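# Press the green lid flat onto the tin

## Task

Push the green lid down onto the tin until it is fully seated and level around its whole rim, then leave the robot clear of the lid.

## Robot and tools

The robot has two arms, left_arm and right_arm, each with six joints and a gripper. Every list by joint, in calls and in results, uses this order: waist, shoulder, elbow, wrist pitch, wrist yaw, wrist roll. Stated ranges in rad: waist -2.618 to 3.054, shoulder 0.000 to 3.142, elbow 0.000 to 3.142, wrist pitch -1.571 to 1.571, wrist yaw -1.571 to 1.571, wrist roll -2.094 to 2.094. A joint's true end can sit up to 0.059 rad either side of these.

Frame: positions are in the scene frame, in metres. The origin is at table-top height, midway between the nominal arm bases. +z is up, +x points out over the table, and left_arm is on the +y side. Arm names do not match image sides. The real bases sit off their nominal places, and only a BASES line gives their calibrated position. Reported hand positions and orientations can be off by a few cm, more at long reach. The gripper's fingers point along its +z axis and close along its y axis. end_effector_position is the point between the pads, about 1 cm behind the tips.

Row format for both tools: one list of 14 numbers covering both arms, all in [-1, 1]. The first 7 are left_arm's six joint values and its opening, and the next 7 are the same for right_arm. Joint values are offsets, not poses. They count from the Joint targets at the start of the action, or of the move, not from the previous row. 1.0 equals 2.224 rad for waist, shoulder and elbow, and 8.485 rad for wrist pitch, yaw and roll. Sending 0 re-commands an arm's current targets. The opening value is absolute: +1 fully open, -1 closed. It is not an offset. To leave a gripper unchanged, resend its current command, because 0 means half-closed.

execute_actions(actions, cameras): actions is a list of actions, and each action is a table of up to 15 rows. Each row lasts one 1/30 s step, and a short table repeats its last row up to 15 steps (0.5 s). An empty list just returns state and images. An action is refused for both arms if it would send a joint more than 0.059 rad past its range end. The whole call is refused if any action is malformed, or if the first one fails that check. The result includes joint readings at some steps.

move(target, speed, blend, opening_speed, blocking, cameras): target is one 14-number row, or a list of up to 15 rows. Every row is an offset from the same starting Joint targets. All joints run in step, so the gripper traces a curve. speed is rad/s for the joint with the longest travel: 0.01 to 12.57, default 0.5. It takes one number or one per target. blend in rad rounds corners between list targets. opening_speed (0.2 or more per second, on the -1..+1 scale) ramps the fingers. Each path lasts at least 0.5 s, and anything past 10 s stops short. Moves do not avoid obstacles or the other arm. The result adds a move: line such as done, off_target (at rest but over 0.035 rad from target), moving, held or fault, and possibly limits=held. Being done does not prove contact or the lack of it. blocking=false returns after about 0.5 s while the move carries on.

wait(seconds 0 to 10): lets time pass while arms hold their commands. stop(): brakes a running move and needs room to do so. zoom_image(camera, region [x0,y0,x1,y1], max 504x504 px): gives a closer look at the latest image from cam_high, cam_left_wrist or cam_right_wrist. All three cameras are 896x504. finished_scene(scene=1) ends the scene for good.

Result lines: Joint positions and Joint velocities give one block per arm, in rad and rad/s, followed by the finger gap in m (0.094 when fully open). Joint targets is the base for your next offsets. grip_measured is the opening on the command scale and can read slightly wide. Joint torques are total drive output, with arm weight included. Positive means toward a larger angle. Joints 1 to 3 wrap at ±28 N m, so larger torques show with the wrong sign. 'joint command not followed' means the clearance check altered targets. 'joint sent to its limit' means a joint hit its end. MOTOR HOT appears at 75 °C. At 90 °C the arm folds and stays idle, and at 100 °C it collapses. Pushing toward an unreachable pose, or holding an arm stretched out, heats the motors.

Limits: each step keeps a target within 0.339 rad (large joints) or 2.2 rad (wrist joints) of the measured angle. Targets that would put the gripper more than 200 mm from its measured position are scaled back. A big offset may need several actions.

Cautions: press the lid smoothly and slowly, because speed and overshoot past the contact increase the force. Avoid slams and very hard pushes. Never let the tin or lid fall off the table. Keep the arms from hitting or gripping each other. To end a push, command the targets back past the measured positions. Objects may get nudged now and then, so check with the cameras that the lid sits level all round. Move fully away before finishing, since camera cables also count as contact.

Each tool is called after ">>>" as a command line: name --argument value for each argument, lists and objects as JSON in quotes; but a table of rows of numbers goes row by row, as --pt "numbers of a row", without its own name.

## Session

>>> execute_actions --actions '[]'

Scene clock: 0.00 s.
left_arm: end_effector_position=(+0.3933, +0.3700, +0.1147) grip_measured=+1.000 end_effector_quat_wxyz=(+0.607, -0.110, +0.785, +0.048) | right_arm: end_effector_position=(+0.3619, -0.2191, +0.1631) grip_measured=+1.000 end_effector_quat_wxyz=(+0.625, +0.013, +0.779, -0.051)
Joint positions: left_arm=[0.02 1.553 0.335 0.952 -0.21 -0.118 0.094] | right_arm=[0.131 1.548 0.342 0.986 0.212 -0.018 0.094]
Joint velocities: within noise
Joint torques (N m): no reading
Motor temperatures (°C): left_arm=[30 41 44 38 30 29 32] | right_arm=[32 48 40 42 26 34 29]
Heat: left arm: 44 °C; right arm: 48 °C.
Joint targets: left_arm=[0.020 1.549 0.338 0.942 -0.211 -0.118] | right_arm=[0.131 1.538 0.350 0.992 0.214 -0.018]
Tool commands: left_gripper/opening=+1.0 right_gripper/opening=+1.0

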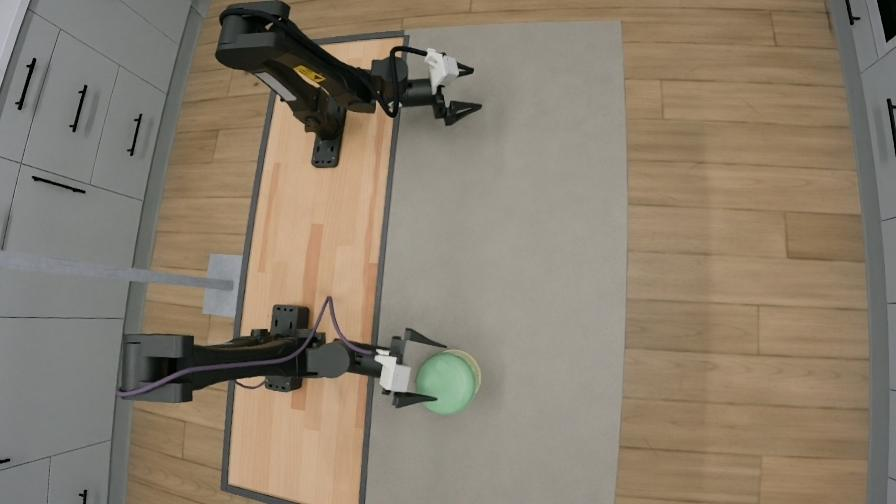

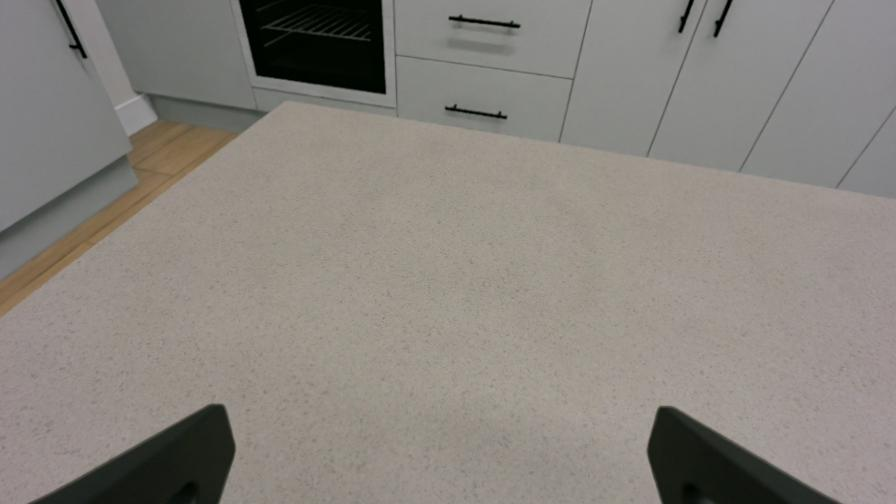

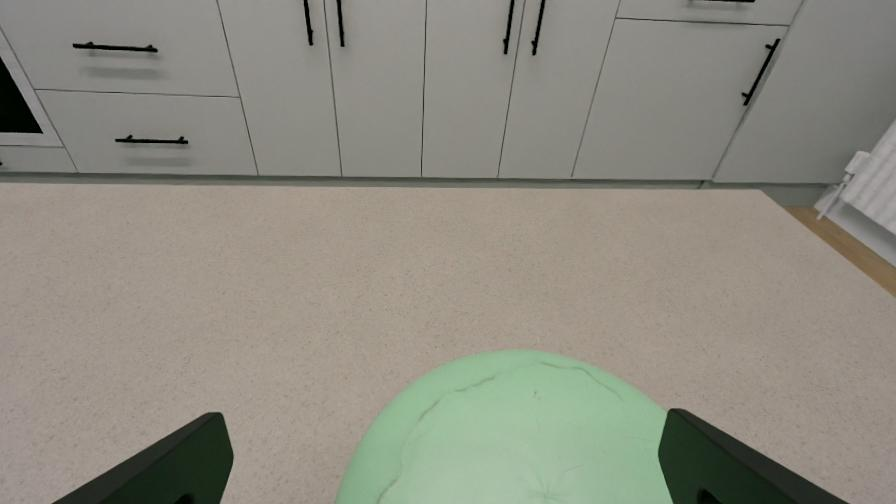

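>>> zoom_image --camera "cam_high" --region '[360, 310, 520, 430]'

>>> zoom_image --camera "cam_right_wrist" --region '[300, 320, 720, 504]'

Scaled by 3.150.

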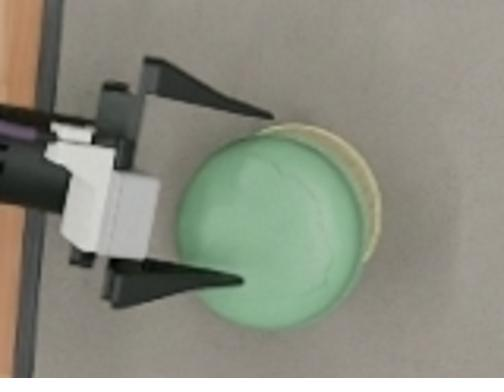

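Scaled by 1.200.

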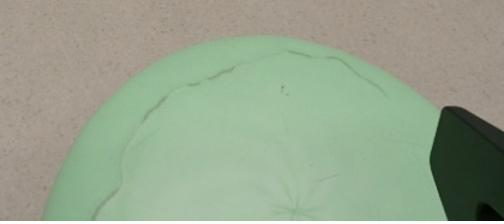

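>>> move --pt "0 0 0 0 0 0 1 0 0 0.13 0 0 0 1" --pt "0 0 0 0 0 0 1 -0.088 0.073 0.697 -0.2937 -0.0252 0.002 -1" --speed 1.0 --blend 0.1

Scene clock: 9.90 s.
left_arm: end_effector_position=(+0.3933, +0.3700, +0.1147) grip_measured=+1.000 end_effector_quat_wxyz=(+0.607, -0.110, +0.785, +0.048) | right_arm: end_effector_position=(+0.3115, -0.2551, +0.2849) grip_measured=-0.986 end_effector_quat_wxyz=(+0.132, +0.032, +0.991, -0.009)
Joint positions: left_arm=[0.02 1.553 0.335 0.952 -0.21 -0.118 0.094] | right_arm=[-0.06 1.694 1.872 -1.483 0.007 -0.008 0.001]
Joint velocities: within noise
Joint torques (N m): left_arm=[0.02 -6.5 6.9 1.74 -0.03 -0.01] | right_arm=[-0.36 -7.64 7.41 0.68 -0.06 0.05]
Motor temperatures (°C): left_arm=[30 43 45 39 29 29 32] | right_arm=[32 49 41 44 26 34 29]
Heat: left arm: 45 °C; right arm: 49 °C.
Joint targets: left_arm=[0.020 1.549 0.338 0.942 -0.211 -0.118] | right_arm=[-0.065 1.701 1.900 -1.499 0.000 -0.001]
move: done

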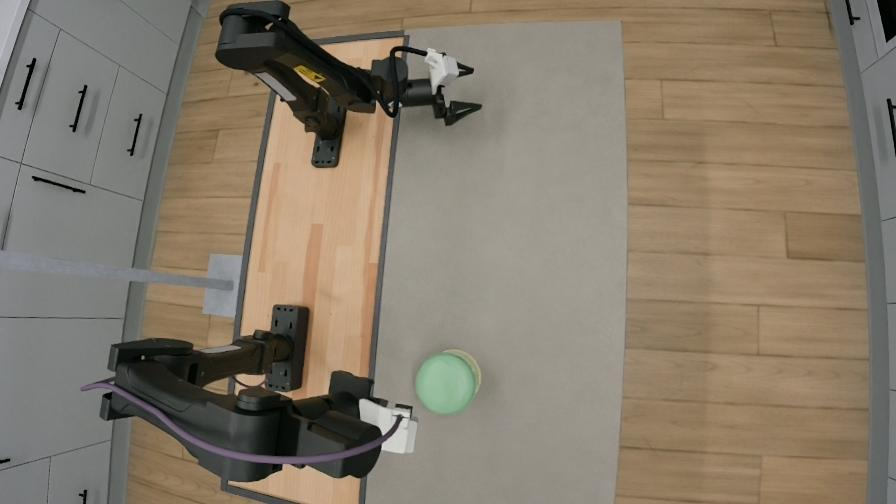

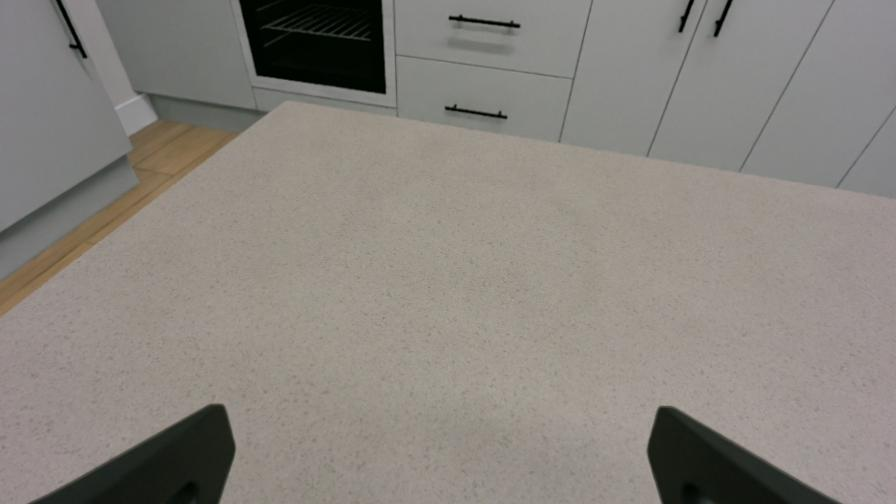

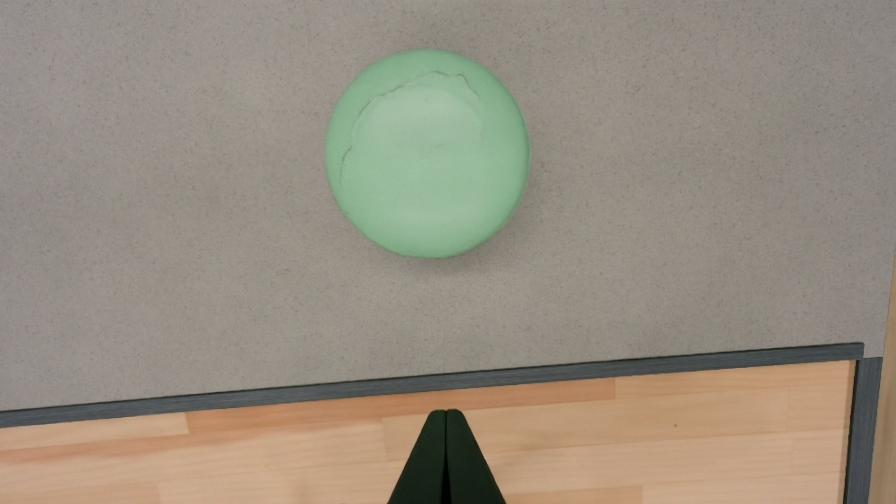

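>>> zoom_image --camera "cam_high" --region '[400, 335, 500, 430]'

>>> zoom_image --camera "cam_right_wrist" --region '[300, 30, 560, 280]'

Scaled by 5.040.

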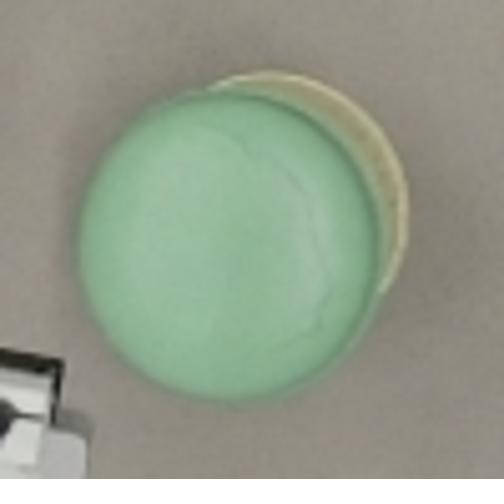

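Scaled by 1.938.

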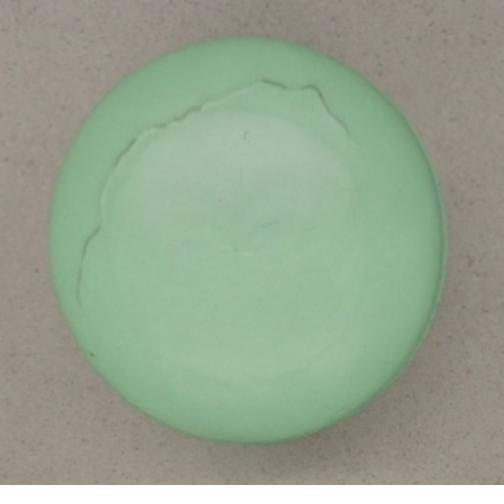

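>>> move --target '[0,0,0,0,0,0,1,0.0135,0.2271,0.1407,-0.0072,0,0,-1]' --speed 0.6

Scene clock: 14.63 s.
left_arm: end_effector_position=(+0.3933, +0.3700, +0.1147) grip_measured=+1.000 end_effector_quat_wxyz=(+0.607, -0.110, +0.785, +0.048) | right_arm: end_effector_position=(+0.3887, -0.2520, +0.1773) grip_measured=-0.986 end_effector_quat_wxyz=(+0.002, +0.022, +1.000, -0.004)
Joint positions: left_arm=[0.02 1.553 0.335 0.952 -0.21 -0.118 0.094] | right_arm=[-0.039 2.21 2.184 -1.541 0.007 -0.008 0.001]
Joint velocities: within noise
Joint torques (N m): left_arm=[0.02 -6.52 6.91 1.74 -0.03 -0.01] | right_arm=[0.44 -14.08 7.49 0.1 -0.08 0.05]
Motor temperatures (°C): left_arm=[30 44 45 40 29 29 32] | right_arm=[32 49 42 43 26 34 30]
Heat: left arm: 45 °C; right arm: 49 °C.
Joint targets: left_arm=[0.020 1.549 0.338 0.942 -0.211 -0.118] | right_arm=[-0.034 2.206 2.213 -1.561 0.000 -0.001]
move: done

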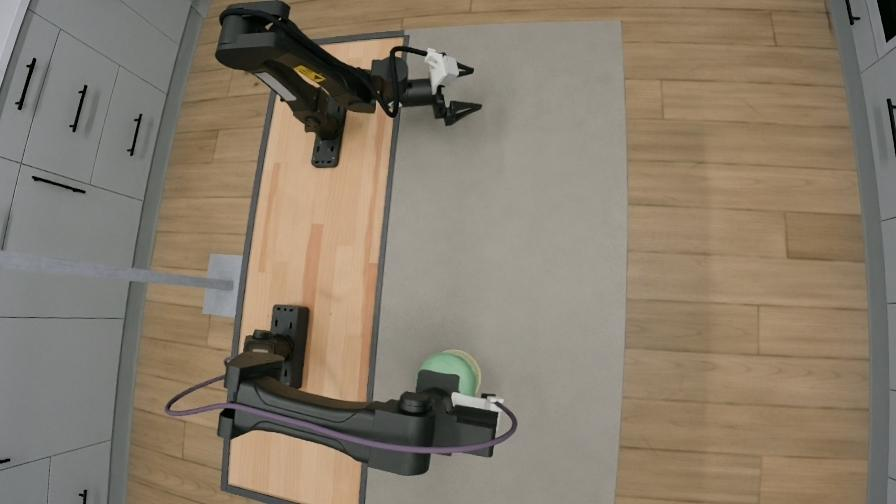

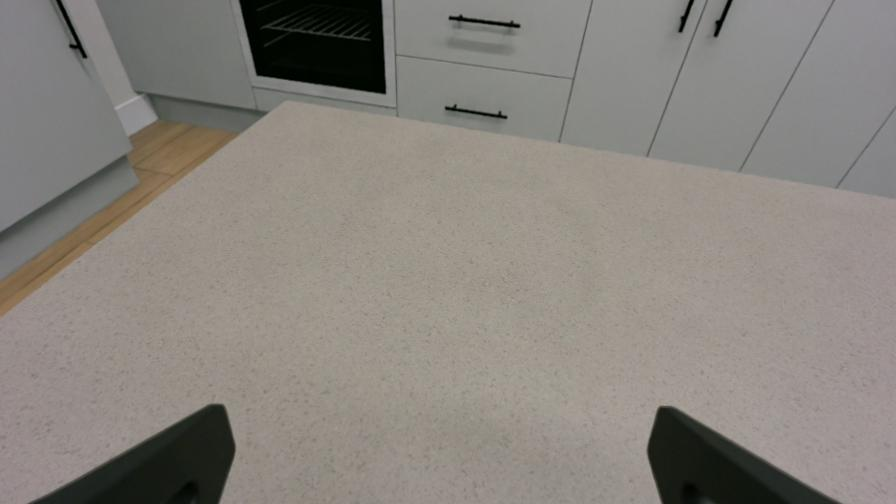

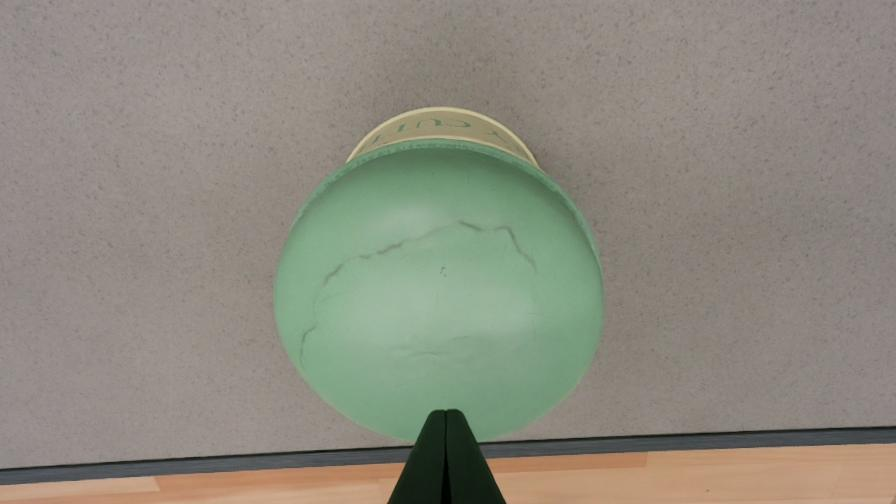

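>>> move --target '[0,0,0,0,0,0,1,0,-0.0099,-0.0656,0.0126,0,0,-1]' --speed 0.3 --cameras '["cam_right_wrist"]'

Scene clock: 18.43 s.
left_arm: end_effector_position=(+0.3933, +0.3700, +0.1147) grip_measured=+1.000 end_effector_quat_wxyz=(+0.607, -0.110, +0.785, +0.048) | right_arm: end_effector_position=(+0.3856, -0.2518, +0.1505) grip_measured=-0.986 end_effector_quat_wxyz=(-0.013, +0.022, +1.000, -0.003)
Joint positions: left_arm=[0.02 1.553 0.335 0.952 -0.21 -0.118 0.094] | right_arm=[-0.039 2.21 2.076 -1.462 0.007 -0.008 0.001]
Joint velocities: within noise
Joint torques (N m): left_arm=[0.02 -6.53 6.93 1.75 -0.03 0] | right_arm=[0.28 -16.35 4.57 0.34 -0.03 0.03]
Motor temperatures (°C): left_arm=[30 44 45 40 29 29 32] | right_arm=[32 51 42 43 26 34 30]
Heat: left arm: 45 °C; right arm: 51 °C.
Joint targets: left_arm=[0.020 1.549 0.338 0.942 -0.211 -0.118] | right_arm=[-0.034 2.184 2.067 -1.454 0.000 -0.001]
move: done
Images, in order (width x height): cam_right_wrist 896x504.

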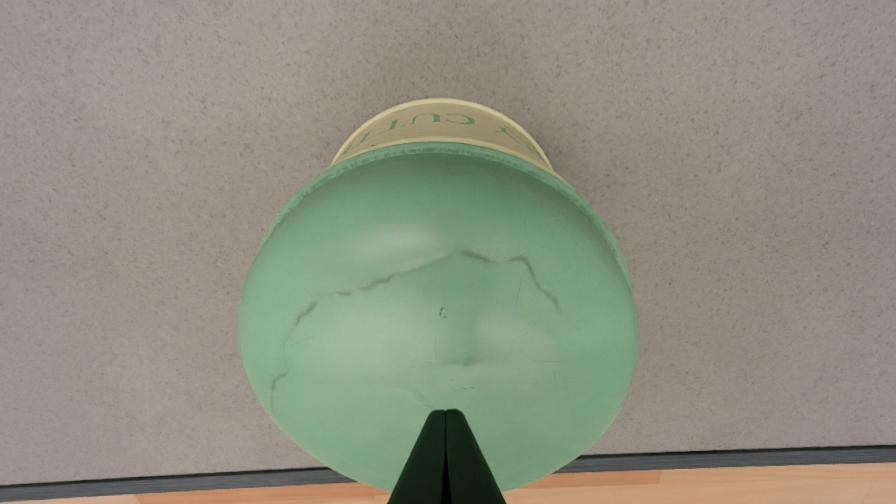

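>>> move --target '[0,0,0,0,0,0,1,0,-0.0060,-0.0440,0.0096,0,0,-1]' --speed 0.3 --cameras '["cam_high","cam_right_wrist"]'

>>> zoom_image --camera "cam_right_wrist" --region '[240, 100, 660, 504]'

Scene clock: 21.07 s.
left_arm: end_effector_position=(+0.3933, +0.3700, +0.1147) grip_measured=+1.000 end_effector_quat_wxyz=(+0.607, -0.110, +0.785, +0.048) | right_arm: end_effector_position=(+0.3814, -0.2515, +0.1305) grip_measured=-0.986 end_effector_quat_wxyz=(-0.021, +0.022, +1.000, -0.003)
Joint positions: left_arm=[0.02 1.553 0.335 0.952 -0.21 -0.118 0.094] | right_arm=[-0.039 2.203 1.985 -1.395 0.006 -0.008 0.001]
Joint velocities: within noise
Joint torques (N m): left_arm=[0.01 -6.52 6.93 1.75 -0.03 0] | right_arm=[0.35 -17.01 4 0.51 -0.04 0.05]
Motor temperatures (°C): left_arm=[30 44 45 40 29 29 32] | right_arm=[32 52 42 42 26 34 30]
Heat: left arm: 45 °C; right arm: 52 °C.
Joint targets: left_arm=[0.020 1.549 0.338 0.942 -0.211 -0.118] | right_arm=[-0.034 2.170 1.970 -1.372 0.000 -0.001]
move: done
Images, in order (width x height): cam_high 896x504, cam_right_wrist 896x504.

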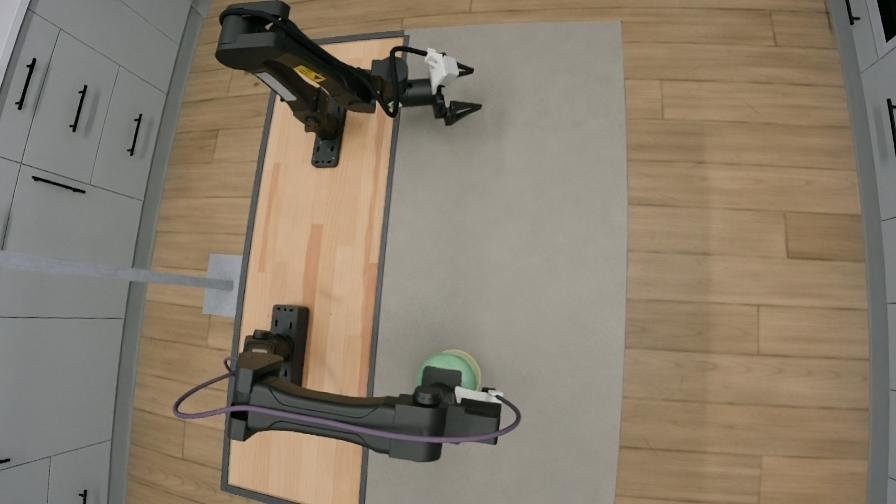

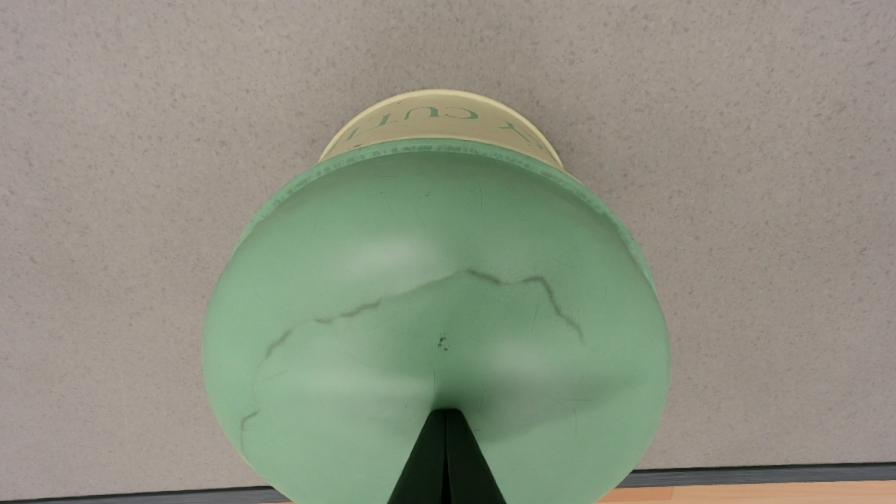

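Scaled by 1.200.

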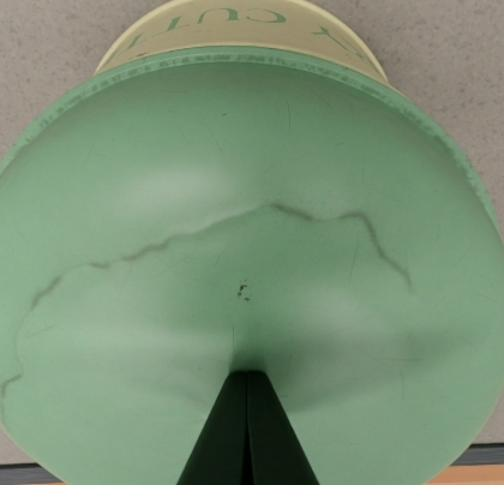

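>>> move --target '[0,0,0,0,0,0,1,0,-0.0020,-0.0220,0.0050,0,0,-1]' --speed 0.1 --cameras '["cam_right_wrist"]'

>>> move --target '[0,0,0,0,0,0,1,0,-0.0020,-0.0220,0.0050,0,0,-1]' --speed 0.1 --cameras '["cam_right_wrist"]'

Scene clock: 22.60 s.
left_arm: end_effector_position=(+0.3933, +0.3700, +0.1147) grip_measured=+1.000 end_effector_quat_wxyz=(+0.607, -0.110, +0.785, +0.048) | right_arm: end_effector_position=(+0.3815, -0.2515, +0.1280) grip_measured=-0.986 end_effector_quat_wxyz=(-0.012, +0.022, +1.000, -0.003)
Joint positions: left_arm=[0.02 1.553 0.335 0.952 -0.21 -0.118 0.094] | right_arm=[-0.039 2.182 1.942 -1.355 0.006 -0.008 0.001]
Joint velocities: within noise
Joint torques (N m): left_arm=[-0.01 -6.5 6.93 1.75 -0.03 0] | right_arm=[0.39 -15.16 3.75 0.53 -0.06 0.06]
Motor temperatures (°C): left_arm=[30 44 45 40 29 29 32] | right_arm=[32 52 42 42 26 34 30]
Heat: left arm: 45 °C; right arm: 52 °C.
Joint targets: left_arm=[0.020 1.549 0.338 0.942 -0.211 -0.118] | right_arm=[-0.034 2.166 1.921 -1.330 0.000 -0.001]
move: done
Images, in order (width x height): cam_right_wrist 896x504.

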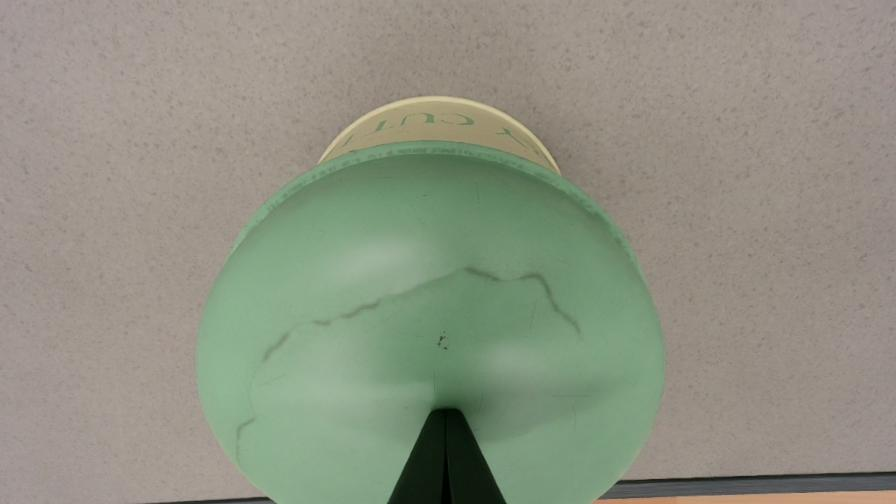

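Scene clock: 23.40 s.
left_arm: end_effector_position=(+0.3933, +0.3700, +0.1147) grip_measured=+1.000 end_effector_quat_wxyz=(+0.607, -0.110, +0.785, +0.048) | right_arm: end_effector_position=(+0.3809, -0.2516, +0.1266) grip_measured=-0.986 end_effector_quat_wxyz=(-0.003, +0.022, +1.000, -0.004)
Joint positions: left_arm=[0.02 1.553 0.335 0.952 -0.21 -0.118 0.094] | right_arm=[-0.039 2.159 1.9 -1.318 0.007 -0.008 0.001]
Joint velocities: within noise
Joint torques (N m): left_arm=[0.01 -6.52 6.93 1.74 -0.03 0] | right_arm=[0.43 -13.11 3.21 0.67 -0.09 0.08]
Motor temperatures (°C): left_arm=[30 44 45 40 29 29 32] | right_arm=[32 52 42 42 26 34 30]
Heat: left arm: 45 °C; right arm: 52 °C.
Joint targets: left_arm=[0.020 1.549 0.338 0.942 -0.211 -0.118] | right_arm=[-0.034 2.162 1.872 -1.287 0.000 -0.001]
move: done
Images, in order (width x height): cam_right_wrist 896x504.

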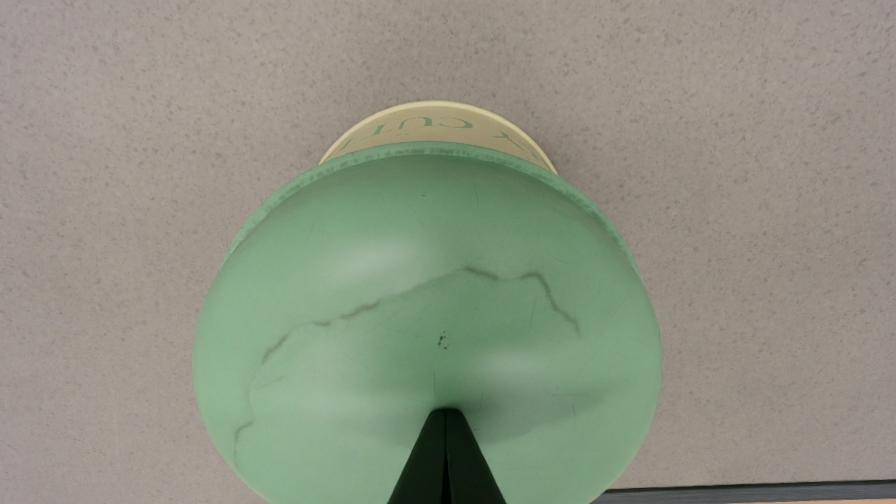

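>>> move --target '[0,0,0,0,0,0,1,0,0.006,-0.0220,0.0020,0,0,-1]' --speed 0.1 --cameras '["cam_right_wrist"]'

>>> move --target '[0,0,0,0,0,0,1,0,0.01,-0.0220,0.0020,0,0,-1]' --speed 0.1 --cameras '["cam_right_wrist"]'

Scene clock: 24.87 s.
left_arm: end_effector_position=(+0.3933, +0.3700, +0.1147) grip_measured=+1.000 end_effector_quat_wxyz=(+0.607, -0.110, +0.785, +0.048) | right_arm: end_effector_position=(+0.3803, -0.2516, +0.1259) grip_measured=-0.986 end_effector_quat_wxyz=(+0.005, +0.022, +1.000, -0.004)
Joint positions: left_arm=[0.02 1.553 0.335 0.952 -0.21 -0.118 0.094] | right_arm=[-0.039 2.139 1.866 -1.287 0.007 -0.008 0.001]
Joint velocities: within noise
Joint torques (N m): left_arm=[0.01 -6.52 6.91 1.74 -0.03 0] | right_arm=[0.34 -9.95 2.15 0.51 -0.11 0.06]
Motor temperatures (°C): left_arm=[30 44 45 40 29 29 32] | right_arm=[32 52 42 42 26 34 30]
Heat: left arm: 45 °C; right arm: 52 °C.
Joint targets: left_arm=[0.020 1.549 0.338 0.942 -0.211 -0.118] | right_arm=[-0.034 2.175 1.823 -1.271 0.000 -0.001]
move: off_target (right_arm); right_arm: the elbow is farthest, 0.043 rad from its target
Images, in order (width x height): cam_right_wrist 896x504.

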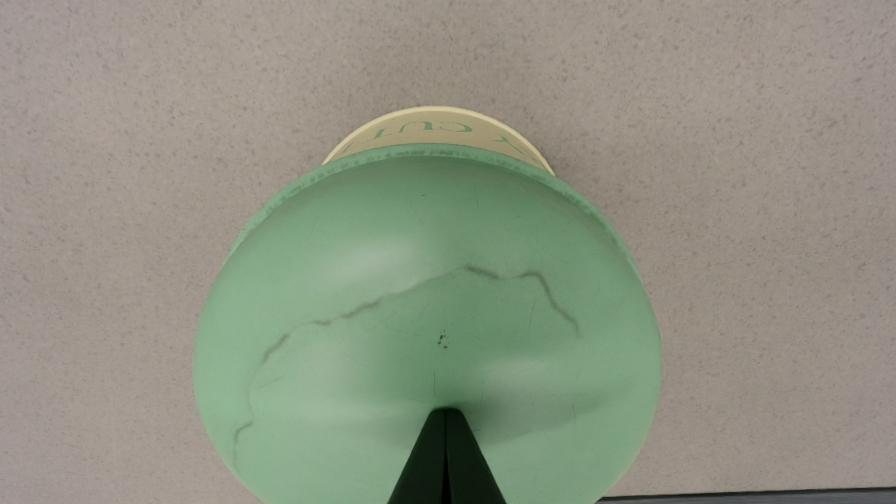

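Scene clock: 25.63 s.
left_arm: end_effector_position=(+0.3933, +0.3700, +0.1147) grip_measured=+1.000 end_effector_quat_wxyz=(+0.607, -0.110, +0.785, +0.048) | right_arm: end_effector_position=(+0.3798, -0.2516, +0.1249) grip_measured=-0.986 end_effector_quat_wxyz=(+0.012, +0.022, +1.000, -0.004)
Joint positions: left_arm=[0.02 1.553 0.335 0.952 -0.21 -0.118 0.094] | right_arm=[-0.039 2.121 1.834 -1.259 0.007 -0.008 0.001]
Joint velocities: within noise
Joint torques (N m): left_arm=[0.01 -6.52 6.91 1.74 -0.03 0] | right_arm=[0.46 -5.94 0.92 0.44 -0.04 0.09]
Motor temperatures (°C): left_arm=[30 44 45 40 29 29 32] | right_arm=[32 52 41 42 26 34 30]
Heat: left arm: 45 °C; right arm: 52 °C.
Joint targets: left_arm=[0.020 1.549 0.338 0.942 -0.211 -0.118] | right_arm=[-0.034 2.197 1.774 -1.254 0.000 -0.001]
move: off_target (right_arm); right_arm: the shoulder is farthest, 0.076 rad from its target
Images, in order (width x height): cam_right_wrist 896x504.

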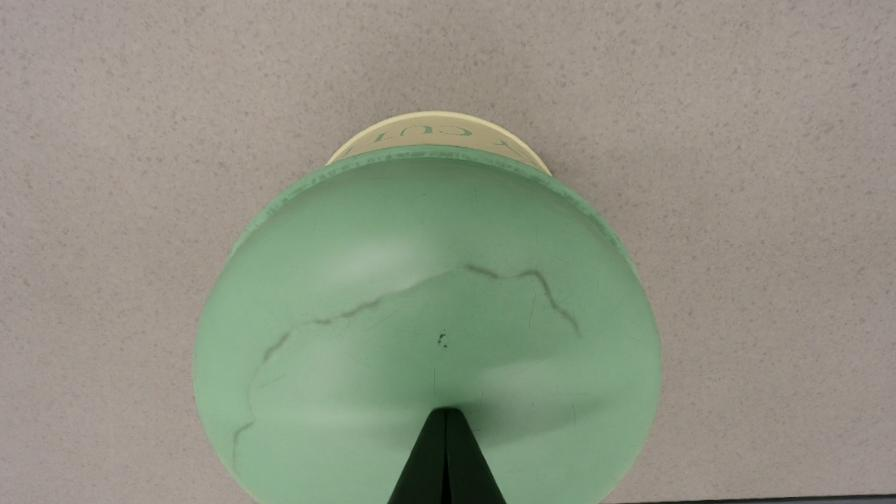

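>>> move --target '[0,0,0,0,0,0,1,0,0.025,-0.010,0.003,0,0,-1]' --speed 0.1 --cameras '["cam_right_wrist"]'

>>> move --target '[0,0,0,0,0,0,1,0,0.025,-0.010,0.003,0,0,-1]' --speed 0.1 --cameras '["cam_right_wrist"]'

Scene clock: 27.30 s.
left_arm: end_effector_position=(+0.3933, +0.3700, +0.1147) grip_measured=+1.000 end_effector_quat_wxyz=(+0.607, -0.110, +0.785, +0.048) | right_arm: end_effector_position=(+0.3783, -0.2515, +0.1227) grip_measured=-0.986 end_effector_quat_wxyz=(+0.010, +0.022, +1.000, -0.004)
Joint positions: left_arm=[0.02 1.553 0.335 0.952 -0.21 -0.118 0.094] | right_arm=[-0.039 2.12 1.824 -1.255 0.007 -0.008 0.001]
Joint velocities: within noise
Joint torques (N m): left_arm=[0.01 -6.52 6.93 1.75 -0.04 0] | right_arm=[0.42 -0.72 -0.02 0.69 -0.04 0.09]
Motor temperatures (°C): left_arm=[30 45 45 40 29 29 32] | right_arm=[32 52 41 42 26 34 30]
Heat: left arm: 45 °C; right arm: 52 °C.
Joint targets: left_arm=[0.020 1.549 0.338 0.942 -0.211 -0.118] | right_arm=[-0.034 2.253 1.752 -1.228 0.000 -0.001]
move: off_target (right_arm); right_arm: the shoulder is farthest, 0.132 rad from its target
Images, in order (width x height): cam_right_wrist 896x504.

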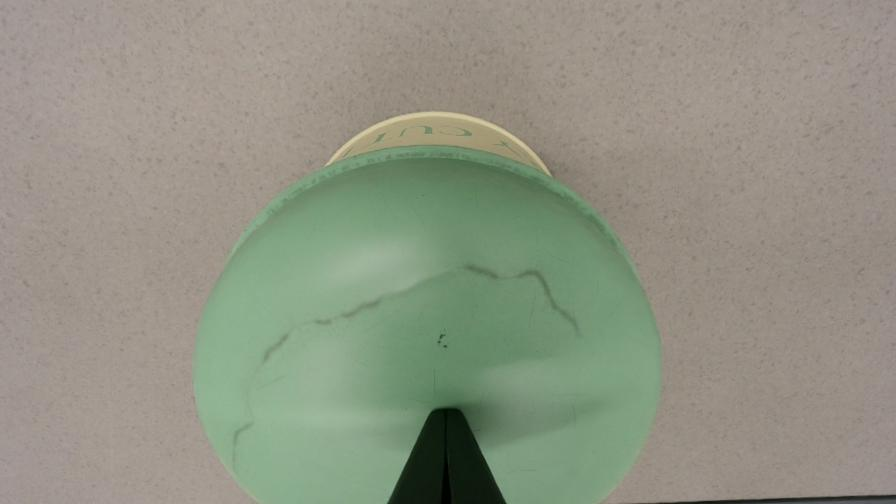

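Scene clock: 28.10 s.
left_arm: end_effector_position=(+0.3933, +0.3700, +0.1147) grip_measured=+1.000 end_effector_quat_wxyz=(+0.607, -0.110, +0.785, +0.048) | right_arm: end_effector_position=(+0.3781, -0.2515, +0.1201) grip_measured=-0.986 end_effector_quat_wxyz=(+0.007, +0.022, +1.000, -0.004)
Joint positions: left_arm=[0.02 1.553 0.335 0.952 -0.21 -0.118 0.094] | right_arm=[-0.039 2.127 1.824 -1.254 0.007 -0.008 0.001]
Joint velocities: within noise
Joint torques (N m): left_arm=[0.01 -6.52 6.9 1.74 -0.03 0] | right_arm=[0.34 4.14 -1.85 0.95 -0.05 0.05]
Motor temperatures (°C): left_arm=[30 45 45 40 29 29 32] | right_arm=[32 52 41 42 26 34 30]
Heat: left arm: 45 °C; right arm: 52 °C.
Joint targets: left_arm=[0.020 1.549 0.338 0.942 -0.211 -0.118] | right_arm=[-0.034 2.308 1.729 -1.202 0.000 -0.002]
move: off_target (right_arm); right_arm: the shoulder is farthest, 0.182 rad from its target
Images, in order (width x height): cam_right_wrist 896x504.

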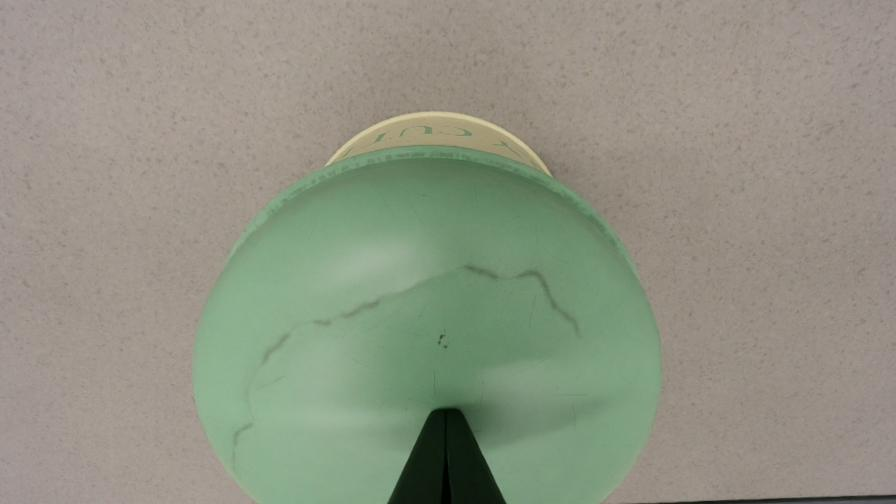

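>>> move --target '[0,0,0,0,0,0,1,0,0.025,-0.005,0.002,0,0,-1]' --speed 0.1 --cameras '["cam_right_wrist"]'

>>> move --target '[0,0,0,0,0,0,1,0,0.025,-0.005,0.002,0,0,-1]' --speed 0.1 --cameras '["cam_right_wrist"]'

Scene clock: 29.63 s.
left_arm: end_effector_position=(+0.3933, +0.3700, +0.1147) grip_measured=+1.000 end_effector_quat_wxyz=(+0.607, -0.110, +0.785, +0.048) | right_arm: end_effector_position=(+0.3779, -0.2515, +0.1189) grip_measured=-0.986 end_effector_quat_wxyz=(+0.005, +0.022, +1.000, -0.004)
Joint positions: left_arm=[0.02 1.553 0.335 0.952 -0.21 -0.118 0.094] | right_arm=[-0.039 2.13 1.824 -1.254 0.008 -0.008 0.001]
Joint velocities: within noise
Joint torques (N m): left_arm=[-0.01 -6.5 6.93 1.75 -0.03 -0.01] | right_arm=[0.44 9.69 -2.74 1.16 -0.06 0.06]
Motor temperatures (°C): left_arm=[30 45 45 40 29 29 32] | right_arm=[32 51 41 42 26 33 30]
Heat: left arm: 45 °C; right arm: 51 °C.
Joint targets: left_arm=[0.020 1.549 0.338 0.942 -0.211 -0.118] | right_arm=[-0.034 2.364 1.718 -1.185 0.000 -0.002]
move: off_target (right_arm); right_arm: the shoulder is farthest, 0.234 rad from its target
Images, in order (width x height): cam_right_wrist 896x504.

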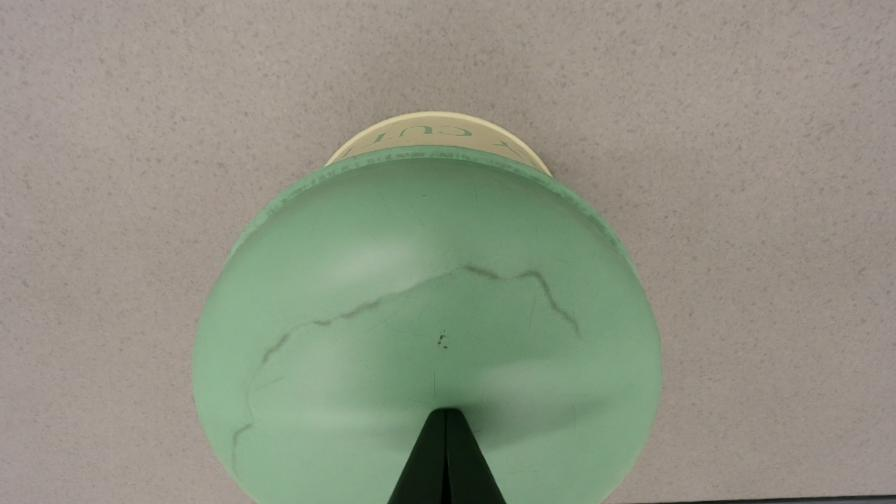

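Scene clock: 30.43 s.
left_arm: end_effector_position=(+0.3933, +0.3700, +0.1147) grip_measured=+1.000 end_effector_quat_wxyz=(+0.607, -0.110, +0.785, +0.048) | right_arm: end_effector_position=(+0.3778, -0.2515, +0.1178) grip_measured=-0.986 end_effector_quat_wxyz=(+0.004, +0.022, +1.000, -0.004)
Joint positions: left_arm=[0.02 1.553 0.335 0.952 -0.21 -0.118 0.094] | right_arm=[-0.039 2.133 1.824 -1.254 0.008 -0.008 0.001]
Joint velocities: within noise
Joint torques (N m): left_arm=[0.01 -6.5 6.91 1.75 -0.03 0] | right_arm=[0.34 15.04 -3.55 1.37 -0.08 0.04]
Motor temperatures (°C): left_arm=[30 45 45 40 29 29 32] | right_arm=[32 52 41 42 26 33 30]
Heat: left arm: 45 °C; right arm: 52 °C.
Joint targets: left_arm=[0.020 1.549 0.338 0.942 -0.211 -0.118] | right_arm=[-0.034 2.420 1.707 -1.168 0.000 -0.002]
move: off_target (right_arm); right_arm: the shoulder is farthest, 0.287 rad from its target
Images, in order (width x height): cam_right_wrist 896x504.

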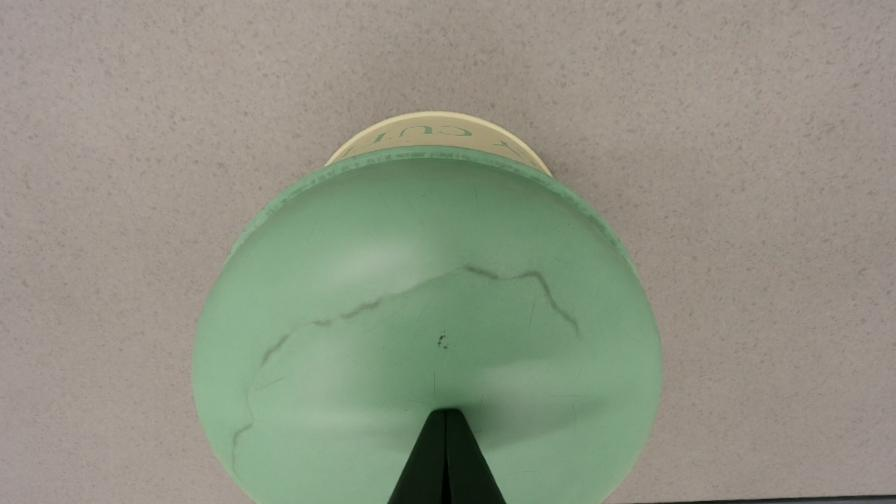

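>>> move --pt "0 0 0 0 0 0 1 0 -0.1124 0.03 -0.006 0 0 -1" --pt "-0.41 0 0 -0.02 0.043 0.0139 1 0 -0.1124 0.180 -0.036 0 0 -1" --speed '[0.5,0.8]' --blend '[0.05,0]'

Scene clock: 34.50 s.
left_arm: end_effector_position=(+0.2150, +0.0167, +0.0749) grip_measured=+1.000 end_effector_quat_wxyz=(+0.453, +0.399, +0.742, -0.293) | right_arm: end_effector_position=(+0.3882, -0.2520, +0.1699) grip_measured=-0.986 end_effector_quat_wxyz=(+0.016, +0.022, +1.000, -0.004)
Joint positions: left_arm=[-0.89 1.553 0.335 0.782 0.144 -0.014 0.094] | right_arm=[-0.039 2.164 2.079 -1.455 0.007 -0.008 0.001]
Joint velocities: within noise
Joint torques (N m): left_arm=[-0.14 -6.41 6.84 1.68 0.15 0.16] | right_arm=[0.36 -12.78 7.56 0.16 -0.09 0.04]
Motor temperatures (°C): left_arm=[30 45 45 40 29 29 32] | right_arm=[32 52 41 42 26 33 30]
Heat: left arm: 45 °C; right arm: 52 °C.
Joint targets: left_arm=[-0.892 1.549 0.338 0.772 0.154 0.000] | right_arm=[-0.034 2.170 2.107 -1.474 0.000 -0.001]
move: done

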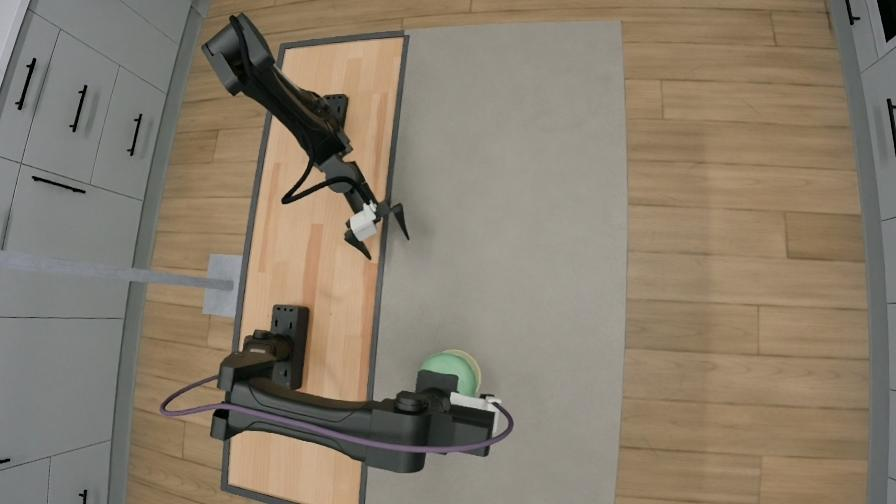

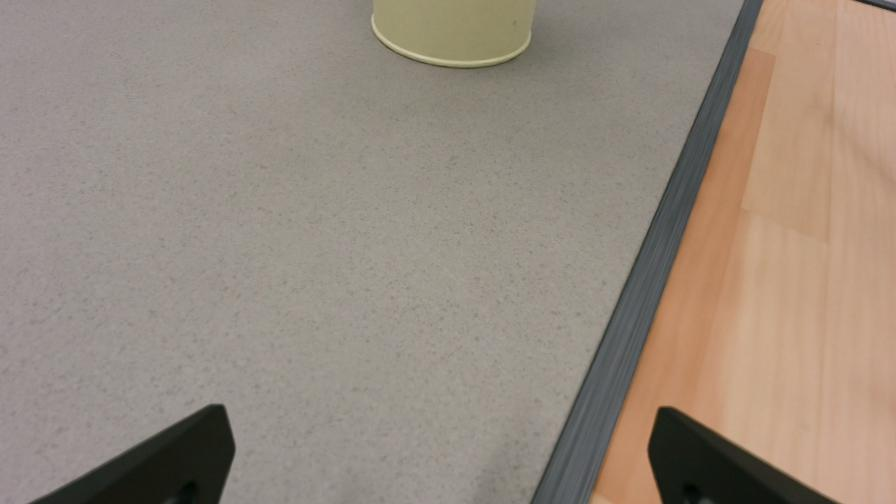

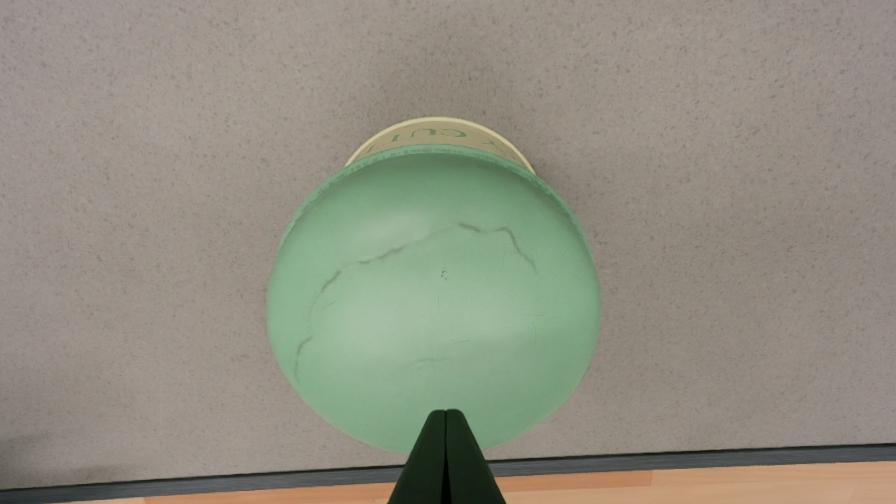

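>>> move --target '[0,0,0,0.058,0,0,1,0,0,0,0,0,0,-1]' --speed 0.8 --cameras '["cam_left_wrist"]'

>>> zoom_image --camera "cam_left_wrist" --region '[300, 50, 640, 320]'

Scene clock: 36.47 s.
left_arm: end_effector_position=(+0.2291, -0.0016, +0.1860) grip_measured=+1.000 end_effector_quat_wxyz=(+0.619, +0.350, +0.603, -0.362) | right_arm: end_effector_position=(+0.3880, -0.2519, +0.1699) grip_measured=-0.986 end_effector_quat_wxyz=(+0.015, +0.022, +1.000, -0.004)
Joint positions: left_arm=[-0.89 1.553 0.335 1.246 0.145 -0.008 0.094] | right_arm=[-0.039 2.164 2.079 -1.455 0.007 -0.008 0.001]
Joint velocities: within noise
Joint torques (N m): left_arm=[-0.14 -6.5 6.94 2.01 0.11 0.09] | right_arm=[0.34 -12.75 7.49 0.15 -0.04 0.08]
Motor temperatures (°C): left_arm=[30 45 45 41 29 28 32] | right_arm=[32 52 41 41 26 33 30]
Heat: left arm: 45 °C; right arm: 52 °C.
Joint targets: left_arm=[-0.892 1.549 0.338 1.264 0.154 0.000] | right_arm=[-0.034 2.170 2.107 -1.474 0.000 -0.001]
move: done
Images, in order (width x height): cam_left_wrist 896x504.

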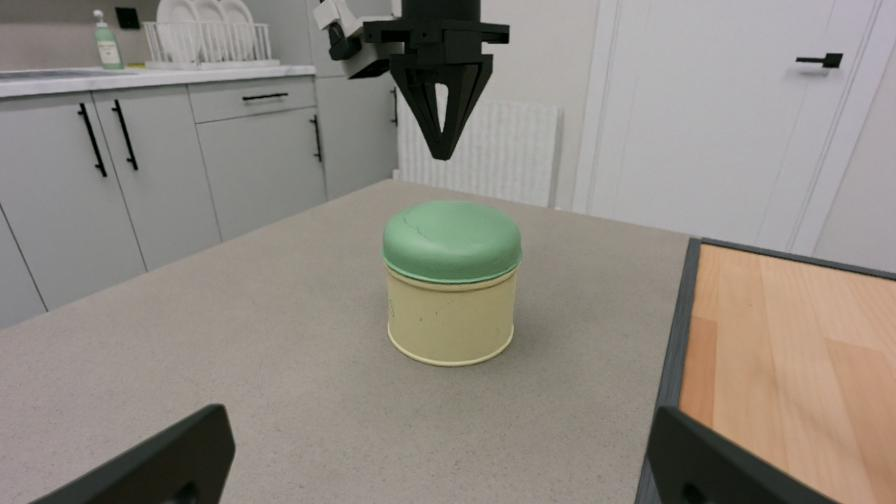

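Scaled by 1.482.

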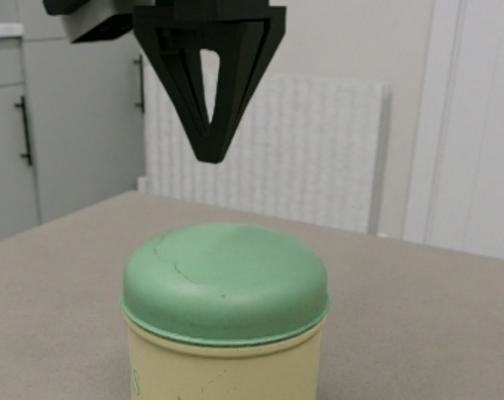

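>>> zoom_image --camera "cam_left_wrist" --region '[370, 190, 534, 376]'

Scaled by 2.710.

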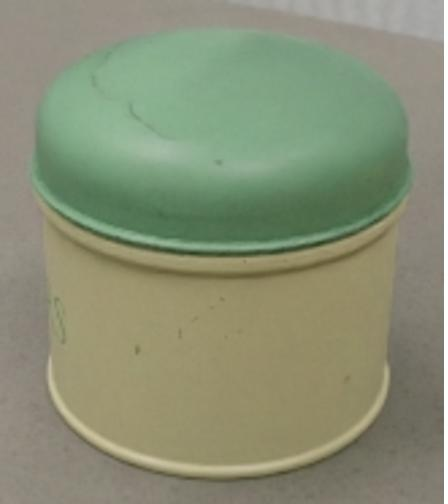

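>>> zoom_image --camera "cam_right_wrist" --region '[240, 100, 640, 300]'

This scene's latest camera images include none from cam_right_wrist. They are from: cam_left_wrist. cam_right_wrist's image comes with the result of a call that names it in "cameras".


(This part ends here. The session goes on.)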